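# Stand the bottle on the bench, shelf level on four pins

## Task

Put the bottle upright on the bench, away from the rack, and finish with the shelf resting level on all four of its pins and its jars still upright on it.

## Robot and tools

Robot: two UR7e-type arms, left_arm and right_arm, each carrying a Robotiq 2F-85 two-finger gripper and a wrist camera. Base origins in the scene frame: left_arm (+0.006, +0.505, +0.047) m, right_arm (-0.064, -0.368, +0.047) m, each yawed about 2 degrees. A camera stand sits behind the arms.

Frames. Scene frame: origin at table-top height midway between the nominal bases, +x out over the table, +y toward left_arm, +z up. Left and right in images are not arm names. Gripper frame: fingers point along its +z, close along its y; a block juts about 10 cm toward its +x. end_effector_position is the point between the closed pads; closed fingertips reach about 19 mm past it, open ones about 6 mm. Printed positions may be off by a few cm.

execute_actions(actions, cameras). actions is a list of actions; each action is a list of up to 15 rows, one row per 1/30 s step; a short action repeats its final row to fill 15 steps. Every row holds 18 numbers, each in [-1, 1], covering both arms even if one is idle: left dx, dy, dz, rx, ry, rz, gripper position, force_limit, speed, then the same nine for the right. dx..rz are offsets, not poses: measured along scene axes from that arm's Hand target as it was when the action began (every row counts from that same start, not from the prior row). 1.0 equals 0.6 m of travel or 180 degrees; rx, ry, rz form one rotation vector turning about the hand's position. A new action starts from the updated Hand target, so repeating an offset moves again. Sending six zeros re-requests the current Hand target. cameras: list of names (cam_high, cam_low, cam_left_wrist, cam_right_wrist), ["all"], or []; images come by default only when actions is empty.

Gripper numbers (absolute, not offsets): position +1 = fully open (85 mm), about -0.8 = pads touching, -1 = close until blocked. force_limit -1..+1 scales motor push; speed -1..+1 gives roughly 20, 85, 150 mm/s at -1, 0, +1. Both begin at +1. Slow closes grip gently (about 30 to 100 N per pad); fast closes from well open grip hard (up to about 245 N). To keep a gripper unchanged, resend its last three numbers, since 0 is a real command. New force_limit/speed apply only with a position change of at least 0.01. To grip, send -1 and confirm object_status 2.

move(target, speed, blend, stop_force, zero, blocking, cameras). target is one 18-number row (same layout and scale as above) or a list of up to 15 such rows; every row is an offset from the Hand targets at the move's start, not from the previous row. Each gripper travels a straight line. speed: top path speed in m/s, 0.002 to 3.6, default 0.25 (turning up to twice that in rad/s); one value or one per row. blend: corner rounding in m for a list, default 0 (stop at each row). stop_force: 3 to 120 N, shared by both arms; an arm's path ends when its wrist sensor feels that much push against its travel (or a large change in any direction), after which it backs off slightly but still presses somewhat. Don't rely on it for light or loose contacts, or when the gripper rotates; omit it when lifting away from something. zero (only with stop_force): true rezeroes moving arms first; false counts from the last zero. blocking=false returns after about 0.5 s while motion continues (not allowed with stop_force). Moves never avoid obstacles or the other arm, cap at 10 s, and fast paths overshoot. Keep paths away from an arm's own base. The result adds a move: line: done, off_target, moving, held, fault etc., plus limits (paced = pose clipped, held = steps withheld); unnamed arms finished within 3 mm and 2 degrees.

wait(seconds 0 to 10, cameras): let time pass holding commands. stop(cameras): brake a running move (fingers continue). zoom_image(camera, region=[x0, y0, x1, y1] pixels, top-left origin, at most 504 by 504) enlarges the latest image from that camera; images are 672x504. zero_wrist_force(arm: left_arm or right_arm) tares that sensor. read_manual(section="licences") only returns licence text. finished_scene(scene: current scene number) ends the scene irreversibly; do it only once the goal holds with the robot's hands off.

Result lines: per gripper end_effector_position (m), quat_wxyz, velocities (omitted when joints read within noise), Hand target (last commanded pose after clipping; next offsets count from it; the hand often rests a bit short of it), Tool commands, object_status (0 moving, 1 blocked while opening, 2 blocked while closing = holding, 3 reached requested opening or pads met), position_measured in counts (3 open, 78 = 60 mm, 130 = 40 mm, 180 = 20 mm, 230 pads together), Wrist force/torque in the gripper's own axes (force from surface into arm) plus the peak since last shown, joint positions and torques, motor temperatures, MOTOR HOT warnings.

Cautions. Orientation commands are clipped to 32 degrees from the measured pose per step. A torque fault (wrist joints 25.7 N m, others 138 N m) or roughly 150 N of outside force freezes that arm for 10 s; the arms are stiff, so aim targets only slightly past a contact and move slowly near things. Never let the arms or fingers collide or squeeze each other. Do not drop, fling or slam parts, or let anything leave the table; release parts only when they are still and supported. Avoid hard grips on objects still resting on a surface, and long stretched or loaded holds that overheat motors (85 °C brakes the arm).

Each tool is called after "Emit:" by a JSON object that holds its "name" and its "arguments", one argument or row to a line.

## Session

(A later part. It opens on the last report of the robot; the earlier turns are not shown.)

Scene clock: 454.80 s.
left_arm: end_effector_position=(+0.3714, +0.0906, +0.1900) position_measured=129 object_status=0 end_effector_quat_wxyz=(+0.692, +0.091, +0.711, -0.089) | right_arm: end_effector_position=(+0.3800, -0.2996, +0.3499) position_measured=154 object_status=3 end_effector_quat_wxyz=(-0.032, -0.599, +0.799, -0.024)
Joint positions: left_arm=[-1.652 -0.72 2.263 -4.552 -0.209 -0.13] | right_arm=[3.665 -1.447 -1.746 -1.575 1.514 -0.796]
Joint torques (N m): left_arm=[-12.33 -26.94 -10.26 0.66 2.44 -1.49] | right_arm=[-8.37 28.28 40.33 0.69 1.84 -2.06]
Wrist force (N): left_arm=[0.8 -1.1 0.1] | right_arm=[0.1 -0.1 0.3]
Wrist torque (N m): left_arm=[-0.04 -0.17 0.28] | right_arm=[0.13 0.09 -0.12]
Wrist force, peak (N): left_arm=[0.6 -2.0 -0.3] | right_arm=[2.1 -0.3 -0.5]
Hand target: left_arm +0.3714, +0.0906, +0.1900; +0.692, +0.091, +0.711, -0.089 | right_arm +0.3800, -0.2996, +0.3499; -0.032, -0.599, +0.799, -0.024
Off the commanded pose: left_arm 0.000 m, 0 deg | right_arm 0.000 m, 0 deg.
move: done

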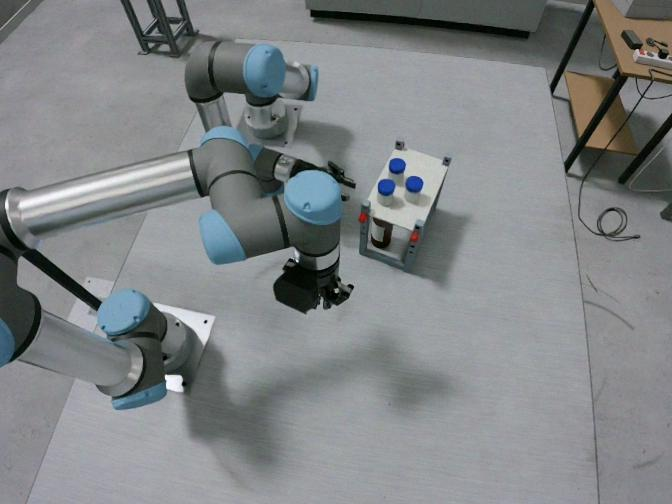

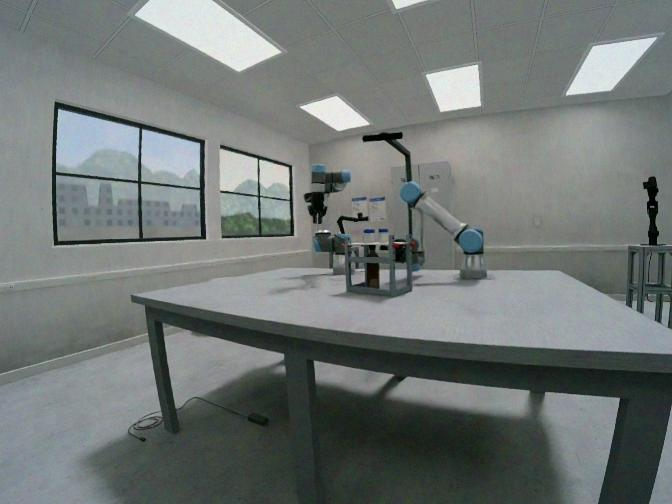

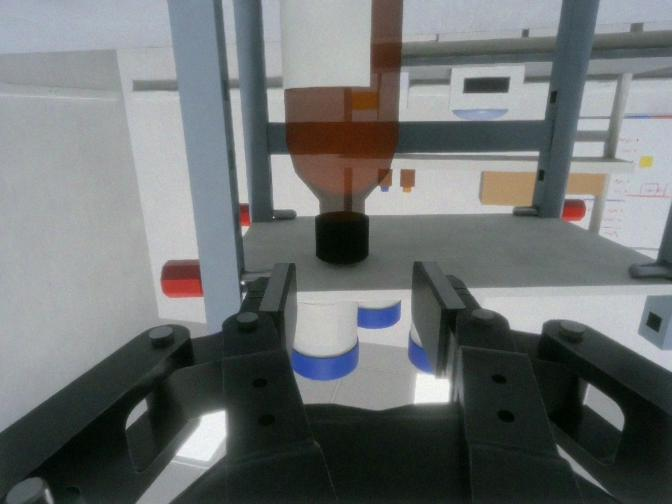

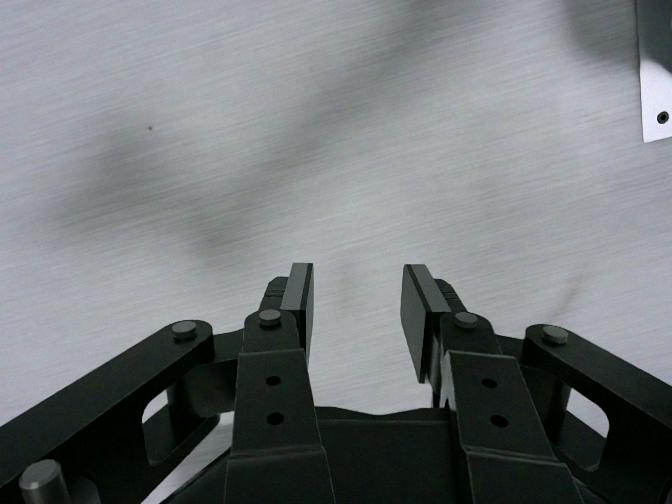

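Emit:
{"name": "move", "arguments": {
  "target": [0.0982,-0.0202,0,0,0,0,0,-0.5,1,0,0,0,0,0,0,-0.2,-0.5,-1],
  "speed": 0.1,
  "cameras": ["cam_left_wrist"]
}}

Emit:
{"name": "zoom_image", "arguments": {
  "camera": "cam_left_wrist",
  "region": [200, 150, 500, 400]
}}

Scene clock: 461.47 s.
left_arm: end_effector_position=(+0.4303, +0.0785, +0.1900) position_measured=129 object_status=3 end_effector_quat_wxyz=(+0.692, +0.091, +0.711, -0.089) | right_arm: end_effector_position=(+0.3800, -0.2996, +0.3499) position_measured=154 object_status=3 end_effector_quat_wxyz=(-0.032, -0.599, +0.799, -0.024)
Joint positions: left_arm=[-1.49 -0.709 2.154 -4.511 -0.37 -0.072] | right_arm=[3.665 -1.447 -1.746 -1.575 1.514 -0.796]
Joint torques (N m): left_arm=[8.88 -29.2 -11.69 0.46 -1.62 1.65] | right_arm=[-7.69 28.84 39.82 0.72 1.93 -2.16]
Wrist force (N): left_arm=[0.8 -1.2 0.3] | right_arm=[0.0 0.2 0.1]
Wrist torque (N m): left_arm=[-0.04 -0.17 0.19] | right_arm=[0.16 0.11 -0.12]
Wrist force, peak (N): left_arm=[0.6 -1.2 -1.0] | right_arm=[0.5 -0.1 0.2]
Hand target: left_arm +0.4304, +0.0785, +0.1900; +0.692, +0.091, +0.711, -0.089 | right_arm +0.3800, -0.2996, +0.3499; -0.032, -0.599, +0.799, -0.024
Off the commanded pose: left_arm 0.000 m, 0 deg | right_arm 0.000 m, 0 deg.
move: done
Images, in order (width x height): cam_left_wrist 672x504.

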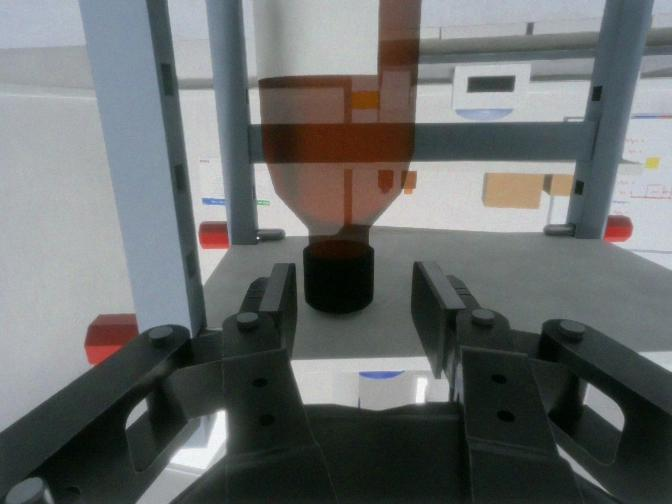

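Scaled by 1.680 from the camera's 672x504 image, which has a finer 960x720 frame.

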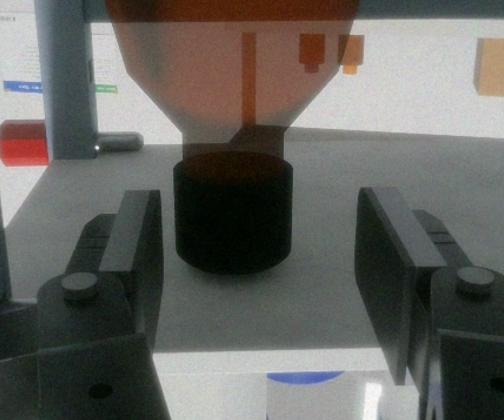

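Emit:
{"name": "move", "arguments": {
  "target": [0.056,-0.0225,0,0,0,0,0,-0.5,1,0,0,0,0,0,0,-0.2,-0.5,-1],
  "speed": 0.05,
  "stop_force": 6,
  "cameras": ["cam_left_wrist"]
}}

Emit:
{"name": "zoom_image", "arguments": {
  "camera": "cam_left_wrist",
  "region": [200, 200, 500, 420]
}}

Scene clock: 470.30 s.
left_arm: end_effector_position=(+0.4640, +0.0650, +0.1900) position_measured=129 object_status=3 end_effector_quat_wxyz=(+0.692, +0.091, +0.711, -0.089) | right_arm: end_effector_position=(+0.3800, -0.2996, +0.3499) position_measured=154 object_status=3 end_effector_quat_wxyz=(-0.032, -0.599, +0.799, -0.024)
Joint positions: left_arm=[-1.411 -0.696 2.072 -4.454 -0.449 -0.058] | right_arm=[3.665 -1.447 -1.746 -1.575 1.514 -0.796]
Joint torques (N m): left_arm=[10.95 -32.07 -14.75 0.39 -1.56 1.45] | right_arm=[-7.18 28.39 40.07 0.62 1.76 -2.16]
Wrist force (N): left_arm=[0.6 -1.1 0.0] | right_arm=[0.1 -0.1 0.3]
Wrist torque (N m): left_arm=[-0.02 -0.15 0.22] | right_arm=[0.12 0.10 -0.12]
Wrist force, peak (N): left_arm=[0.6 -1.4 0.2] | right_arm=[0.0 0.0 0.5]
Hand target: left_arm +0.4640, +0.0650, +0.1900; +0.692, +0.091, +0.711, -0.089 | right_arm +0.3800, -0.2996, +0.3499; -0.032, -0.599, +0.799, -0.024
Off the commanded pose: left_arm 0.000 m, 0 deg | right_arm 0.000 m, 0 deg.
move: done
Images, in order (width x height): cam_left_wrist 672x504.

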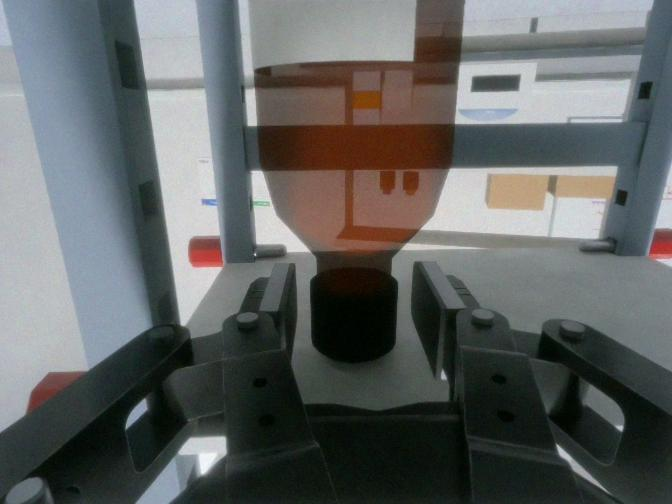

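Scaled by 1.680 from the camera's 672x504 image, which has a finer 960x720 frame.

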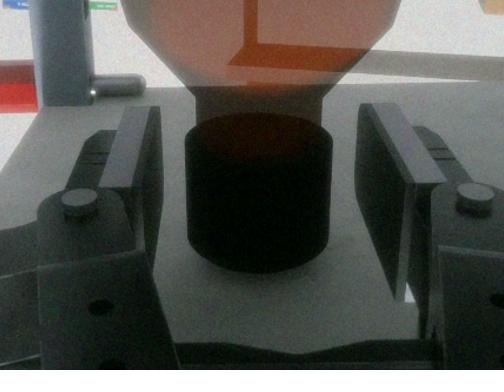

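Emit:
{"name": "move", "arguments": {
  "target": [0,0,0,0,0,0,-1,-0.5,-1,0,0,0,0,0,0,-0.2,-0.5,-1],
  "cameras": ["cam_left_wrist"]
}}

Scene clock: 474.80 s.
left_arm: end_effector_position=(+0.4640, +0.0650, +0.1900) position_measured=155 object_status=0 end_effector_quat_wxyz=(+0.692, +0.091, +0.711, -0.089) | right_arm: end_effector_position=(+0.3800, -0.2996, +0.3499) position_measured=154 object_status=3 end_effector_quat_wxyz=(-0.032, -0.599, +0.799, -0.024)
Joint positions: left_arm=[-1.411 -0.696 2.072 -4.454 -0.449 -0.058] | right_arm=[3.665 -1.447 -1.746 -1.575 1.514 -0.796]
Joint torques (N m): left_arm=[10.57 -31.69 -12.83 0.3 -0.71 1.49] | right_arm=[-6.89 27.78 39.94 0.64 1.92 -2.2]
Wrist force (N): left_arm=[-0.3 -1.6 -0.2] | right_arm=[0.0 0.0 0.1]
Wrist torque (N m): left_arm=[0.01 -0.18 0.21] | right_arm=[0.14 0.11 -0.12]
Wrist force, peak (N): left_arm=[-2.2 -1.3 -0.3] | right_arm=[0.3 -0.3 0.2]
Hand target: left_arm +0.4640, +0.0650, +0.1900; +0.692, +0.091, +0.711, -0.089 | right_arm +0.3800, -0.2996, +0.3499; -0.032, -0.599, +0.799, -0.024
Off the commanded pose: left_arm 0.000 m, 0 deg | right_arm 0.000 m, 0 deg.
move: done
Images, in order (width x height): cam_left_wrist 672x504.

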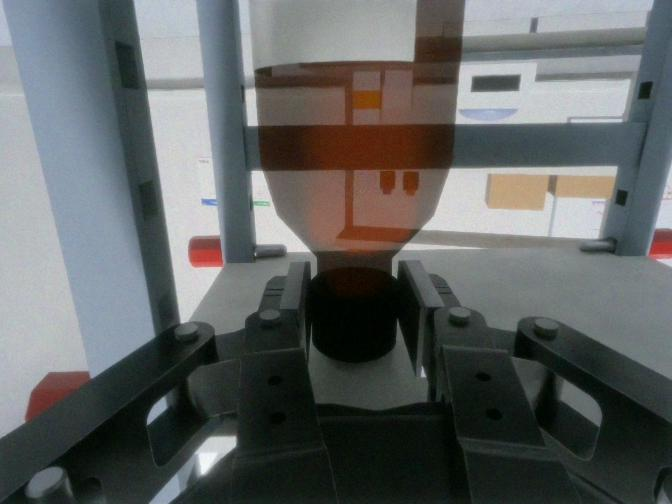

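Emit:
{"name": "move", "arguments": {
  "target": [0,0,0.0027,0,0,0,-1,-0.5,-1,0,0,0,0,0,0,-0.2,-0.5,-1],
  "speed": 0.02,
  "cameras": ["cam_left_wrist"]
}}

Emit:
{"name": "zoom_image", "arguments": {
  "camera": "cam_left_wrist",
  "region": [200, 200, 500, 420]
}}

Scene clock: 481.20 s.
left_arm: end_effector_position=(+0.4640, +0.0650, +0.1916) position_measured=155 object_status=2 end_effector_quat_wxyz=(+0.692, +0.091, +0.711, -0.089) | right_arm: end_effector_position=(+0.3800, -0.2996, +0.3499) position_measured=154 object_status=3 end_effector_quat_wxyz=(-0.032, -0.599, +0.799, -0.024)
Joint positions: left_arm=[-1.411 -0.7 2.073 -4.452 -0.449 -0.058] | right_arm=[3.665 -1.447 -1.746 -1.575 1.514 -0.796]
Joint torques (N m): left_arm=[10.98 -53.85 0.35 0 1.55 1.34] | right_arm=[-6.94 27.79 39.15 0.71 2.03 -2.09]
Wrist force (N): left_arm=[4.8 -0.8 0.4] | right_arm=[-0.1 -0.1 0.3]
Wrist torque (N m): left_arm=[0.03 -0.05 0.22] | right_arm=[0.13 0.12 -0.12]
Wrist force, peak (N): left_arm=[5.2 -0.8 0.5] | right_arm=[0.0 -0.4 0.3]
Hand target: left_arm +0.4640, +0.0650, +0.1916; +0.692, +0.091, +0.711, -0.089 | right_arm +0.3800, -0.2996, +0.3499; -0.032, -0.599, +0.799, -0.024
Off the commanded pose: left_arm 0.000 m, 0 deg | right_arm 0.000 m, 0 deg.
move: done
Images, in order (width x height): cam_left_wrist 672x504.

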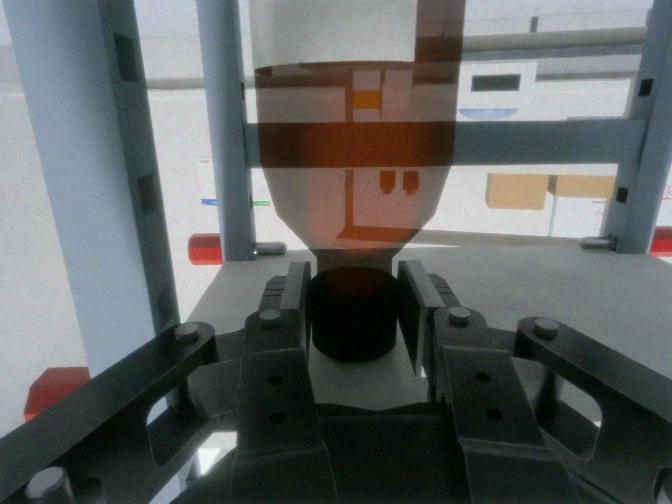

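Scaled by 1.680 from the camera's 672x504 image, which has a finer 960x720 frame.

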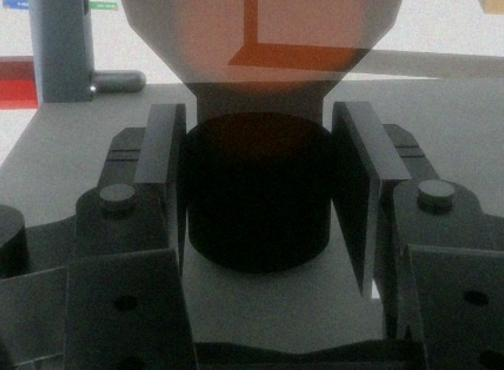

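Emit:
{"name": "move", "arguments": {
  "target": [-0.241,0.0665,0,0,0,0,-1,-0.5,-1,0,0,0,0,0,0,-0.2,-0.5,-1],
  "speed": 0.06,
  "stop_force": 8,
  "cameras": ["all"]
}}

Scene clock: 487.83 s.
left_arm: end_effector_position=(+0.3194, +0.1049, +0.1916) position_measured=155 object_status=2 end_effector_quat_wxyz=(+0.692, +0.091, +0.711, -0.089) | right_arm: end_effector_position=(+0.3800, -0.2996, +0.3499) position_measured=154 object_status=3 end_effector_quat_wxyz=(-0.032, -0.599, +0.799, -0.024)
Joint positions: left_arm=[-1.814 -0.761 2.448 -4.281 -0.052 -0.548] | right_arm=[3.665 -1.447 -1.746 -1.575 1.514 -0.796]
Joint torques (N m): left_arm=[-12.58 -43.67 7.38 -0.31 3.95 -1.54] | right_arm=[-5.6 28.7 39.79 0.63 1.68 -1.92]
Wrist force (N): left_arm=[5.2 -0.6 0.0] | right_arm=[0.1 0.0 0.1]
Wrist torque (N m): left_arm=[0.05 -0.09 0.28] | right_arm=[0.15 0.10 -0.12]
Wrist force, peak (N): left_arm=[5.4 -0.4 0.1] | right_arm=[0.1 0.1 0.5]
Hand target: left_arm +0.3194, +0.1049, +0.1916; +0.692, +0.091, +0.711, -0.089 | right_arm +0.3800, -0.2996, +0.3499; -0.032, -0.599, +0.799, -0.024
Off the commanded pose: left_arm 0.000 m, 0 deg | right_arm 0.000 m, 0 deg.
move: done

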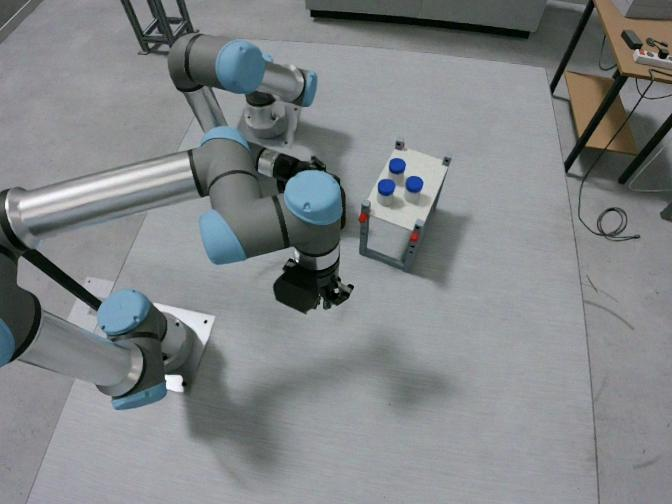

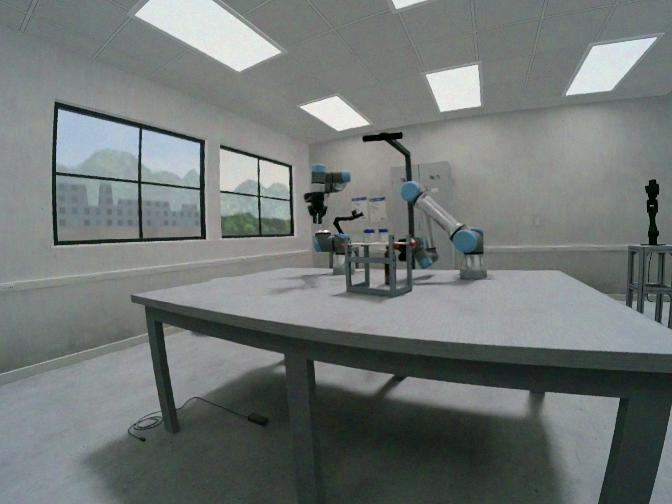

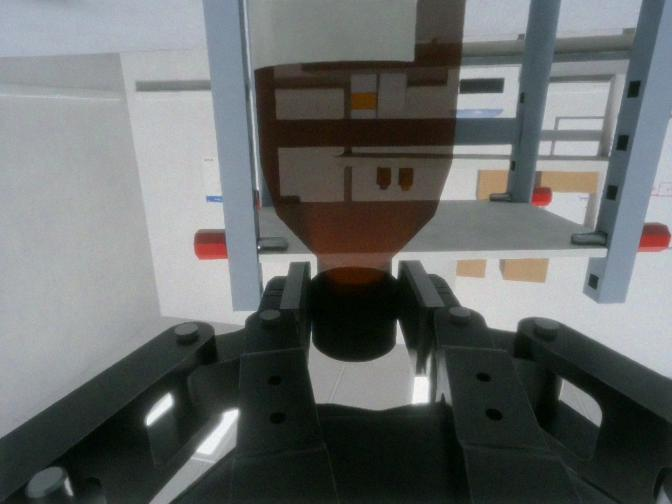

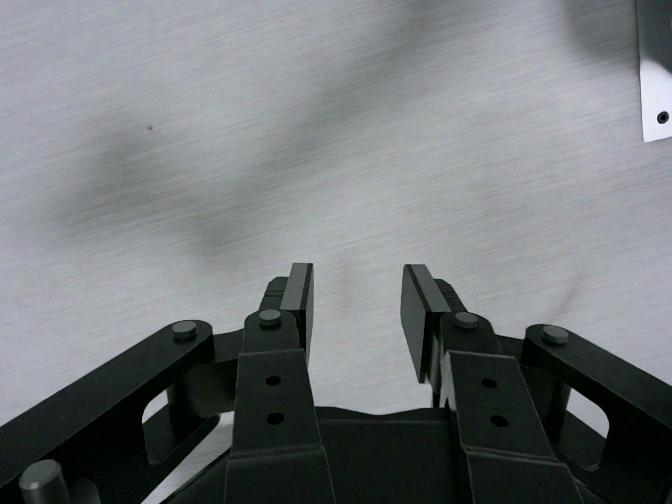

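Emit:
{"name": "move", "arguments": {
  "target": [0,0,-0.0083,0,0,0,-1,-0.5,-1,0,0,0,0,0,0,-0.2,-0.5,-1],
  "speed": 0.006,
  "stop_force": 4.5,
  "cameras": ["cam_left_wrist"]
}}

Scene clock: 491.53 s.
left_arm: end_effector_position=(+0.3194, +0.1049, +0.1903) position_measured=155 object_status=2 end_effector_quat_wxyz=(+0.692, +0.091, +0.711, -0.089) | right_arm: end_effector_position=(+0.3800, -0.2996, +0.3499) position_measured=154 object_status=3 end_effector_quat_wxyz=(-0.032, -0.599, +0.799, -0.024)
Joint positions: left_arm=[-1.814 -0.757 2.447 -4.283 -0.052 -0.55] | right_arm=[3.665 -1.447 -1.746 -1.575 1.514 -0.796]
Joint torques (N m): left_arm=[-6.86 -42.79 7.3 -0.14 0.19 1.27] | right_arm=[-5.17 27.06 39.71 0.65 1.95 -1.94]
Wrist force (N): left_arm=[3.6 -0.9 -0.2] | right_arm=[-0.1 0.1 0.2]
Wrist torque (N m): left_arm=[0.01 -0.13 0.27] | right_arm=[0.16 0.13 -0.12]
Wrist force, peak (N): left_arm=[-8.7 -1.2 -2.1] | right_arm=[0.2 0.0 0.6]
Hand target: left_arm +0.3194, +0.1049, +0.1903; +0.692, +0.091, +0.711, -0.089 (not the last commanded pose) | right_arm +0.3800, -0.2996, +0.3499; -0.032, -0.599, +0.799, -0.024
Off the commanded pose: left_arm 0.004 m, 0 deg | right_arm 0.000 m, 0 deg.
move: contact (left_arm)
Images, in order (width x height): cam_left_wrist 672x504.

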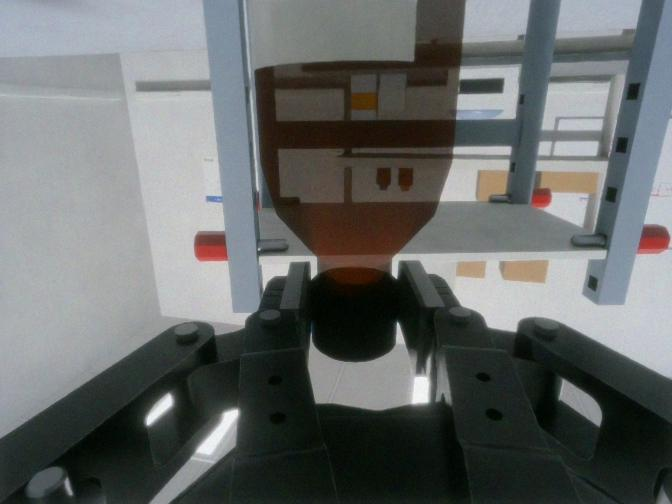

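Emit:
{"name": "move", "arguments": {
  "target": [0,0,-0.0004,0,0,0,0.0,-0.5,-1,0,0,0,0,0,0,-0.2,-0.5,-1],
  "speed": 0.01,
  "cameras": ["cam_left_wrist"]
}}

Scene clock: 495.10 s.
left_arm: end_effector_position=(+0.3194, +0.1049, +0.1901) position_measured=129 object_status=0 end_effector_quat_wxyz=(+0.692, +0.091, +0.711, -0.089) | right_arm: end_effector_position=(+0.3800, -0.2996, +0.3499) position_measured=154 object_status=3 end_effector_quat_wxyz=(-0.032, -0.599, +0.799, -0.024)
Joint positions: left_arm=[-1.814 -0.756 2.447 -4.283 -0.052 -0.55] | right_arm=[3.665 -1.447 -1.746 -1.575 1.514 -0.796]
Joint torques (N m): left_arm=[8.11 -23.04 -7.21 -2.73 2.75 -0.58] | right_arm=[-5.8 27.57 39.5 0.72 2.02 -1.98]
Wrist force (N): left_arm=[0.8 -0.7 -0.1] | right_arm=[-0.1 0.2 0.1]
Wrist torque (N m): left_arm=[0.04 -0.17 0.27] | right_arm=[0.18 0.13 -0.12]
Wrist force, peak (N): left_arm=[4.1 -0.7 -0.1] | right_arm=[0.1 -0.1 0.5]
Hand target: left_arm +0.3194, +0.1049, +0.1901; +0.692, +0.091, +0.711, -0.089 | right_arm +0.3800, -0.2996, +0.3499; -0.032, -0.599, +0.799, -0.024
Off the commanded pose: left_arm 0.000 m, 0 deg | right_arm 0.000 m, 0 deg.
move: done
Images, in order (width x height): cam_left_wrist 672x504.

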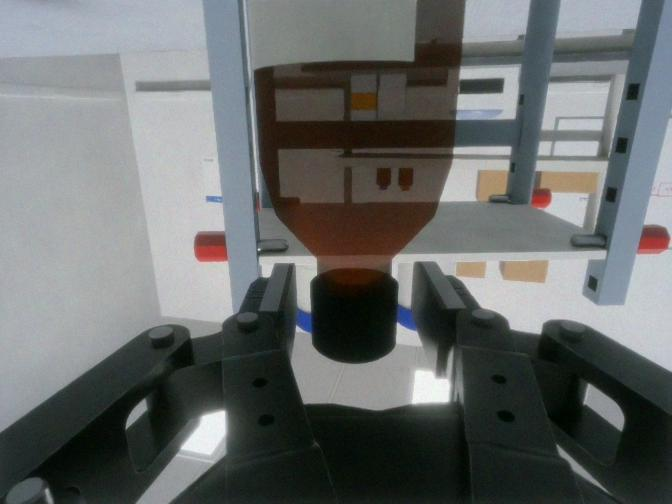

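Emit:
{"name": "move", "arguments": {
  "target": [
    [-0.0723,0.02,0,0,0,0,0,-0.5,-1,0,0,0,0,0,0,-0.2,-0.5,-1],
    [-0.0723,0.0,0.1833,0,0,0,0,-0.5,-1,0,0,0,0,0,0,-0.2,-0.5,-1]
  ],
  "speed": [0.06,0.2],
  "blend": [0,0],
  "cameras": ["all"]
}}

Emit:
{"name": "zoom_image", "arguments": {
  "camera": "cam_high",
  "region": [290, 130, 470, 290]
}}

Emit:
{"name": "zoom_image", "arguments": {
  "camera": "cam_low",
  "region": [330, 220, 430, 310]
}}

Scene clock: 505.87 s.
left_arm: end_effector_position=(+0.2760, +0.1049, +0.3001) position_measured=129 object_status=3 end_effector_quat_wxyz=(+0.692, +0.091, +0.711, -0.089) | right_arm: end_effector_position=(+0.3800, -0.2996, +0.3499) position_measured=154 object_status=3 end_effector_quat_wxyz=(-0.032, -0.599, +0.799, -0.024)
Joint positions: left_arm=[-1.948 -1.064 2.293 -4.672 0.093 0.299] | right_arm=[3.665 -1.447 -1.746 -1.575 1.514 -0.796]
Joint torques (N m): left_arm=[7.47 -38.47 -0.35 2.3 1.57 -1.92] | right_arm=[-4.9 27.51 39.16 0.85 1.94 -1.96]
Wrist force (N): left_arm=[0.7 -1.1 0.3] | right_arm=[0.0 0.1 0.1]
Wrist torque (N m): left_arm=[0.01 -0.14 0.29] | right_arm=[0.16 0.12 -0.11]
Wrist force, peak (N): left_arm=[2.1 -0.9 -0.1] | right_arm=[0.2 0.1 0.4]
Hand target: left_arm +0.2760, +0.1049, +0.3001; +0.692, +0.091, +0.711, -0.089 | right_arm +0.3800, -0.2996, +0.3499; -0.032, -0.599, +0.799, -0.024
Off the commanded pose: left_arm 0.000 m, 0 deg | right_arm 0.000 m, 0 deg.
move: done

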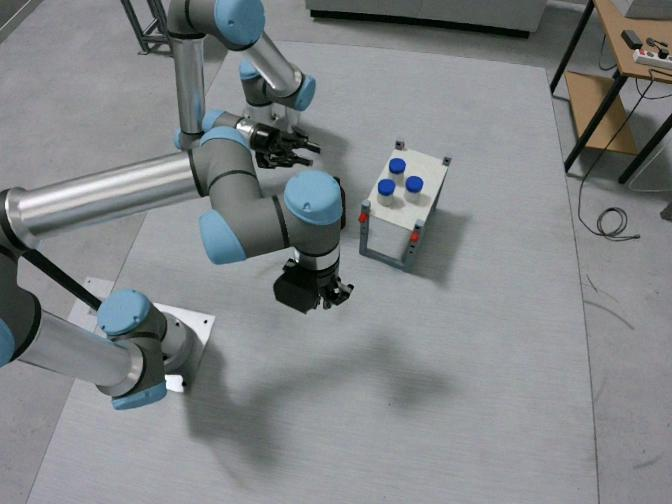

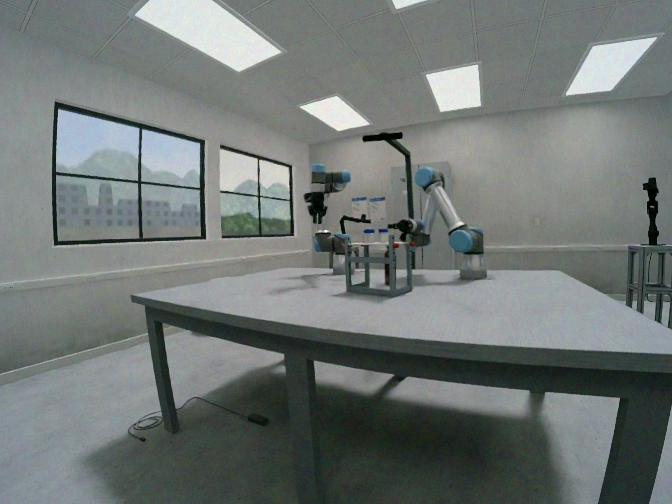

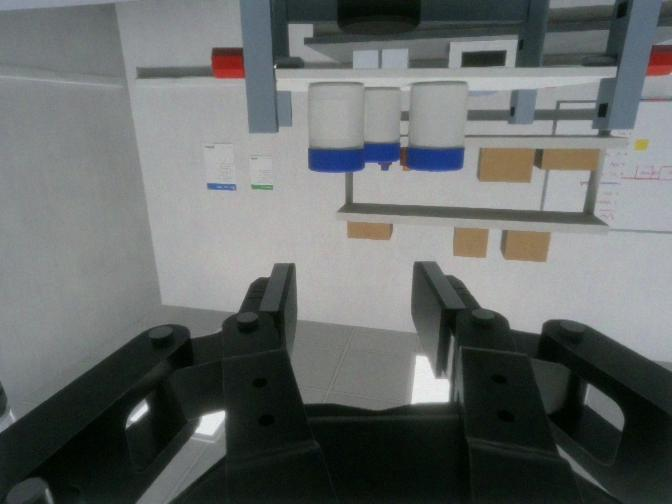

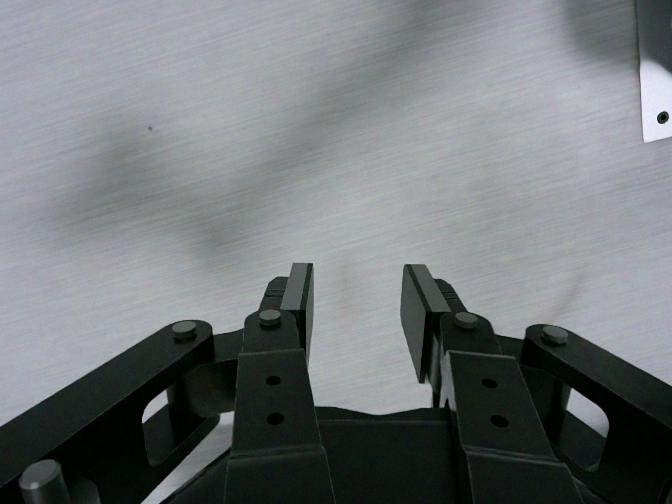

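Scaled by 2.800 from the camera's 672x504 image, which has a finer 960x720 frame.

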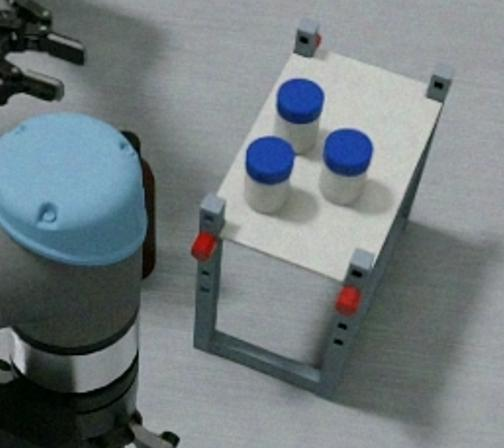

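Scaled by 5.040 from the camera's 672x504 image, which has a finer 960x720 frame.

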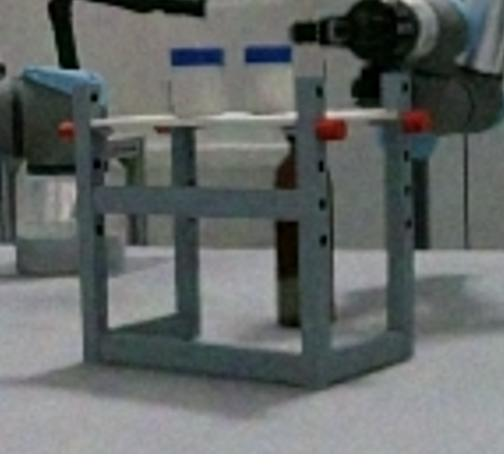

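Emit:
{"name": "finished_scene", "arguments": {
  "scene": 2
}}

The scene is finished: the task was done.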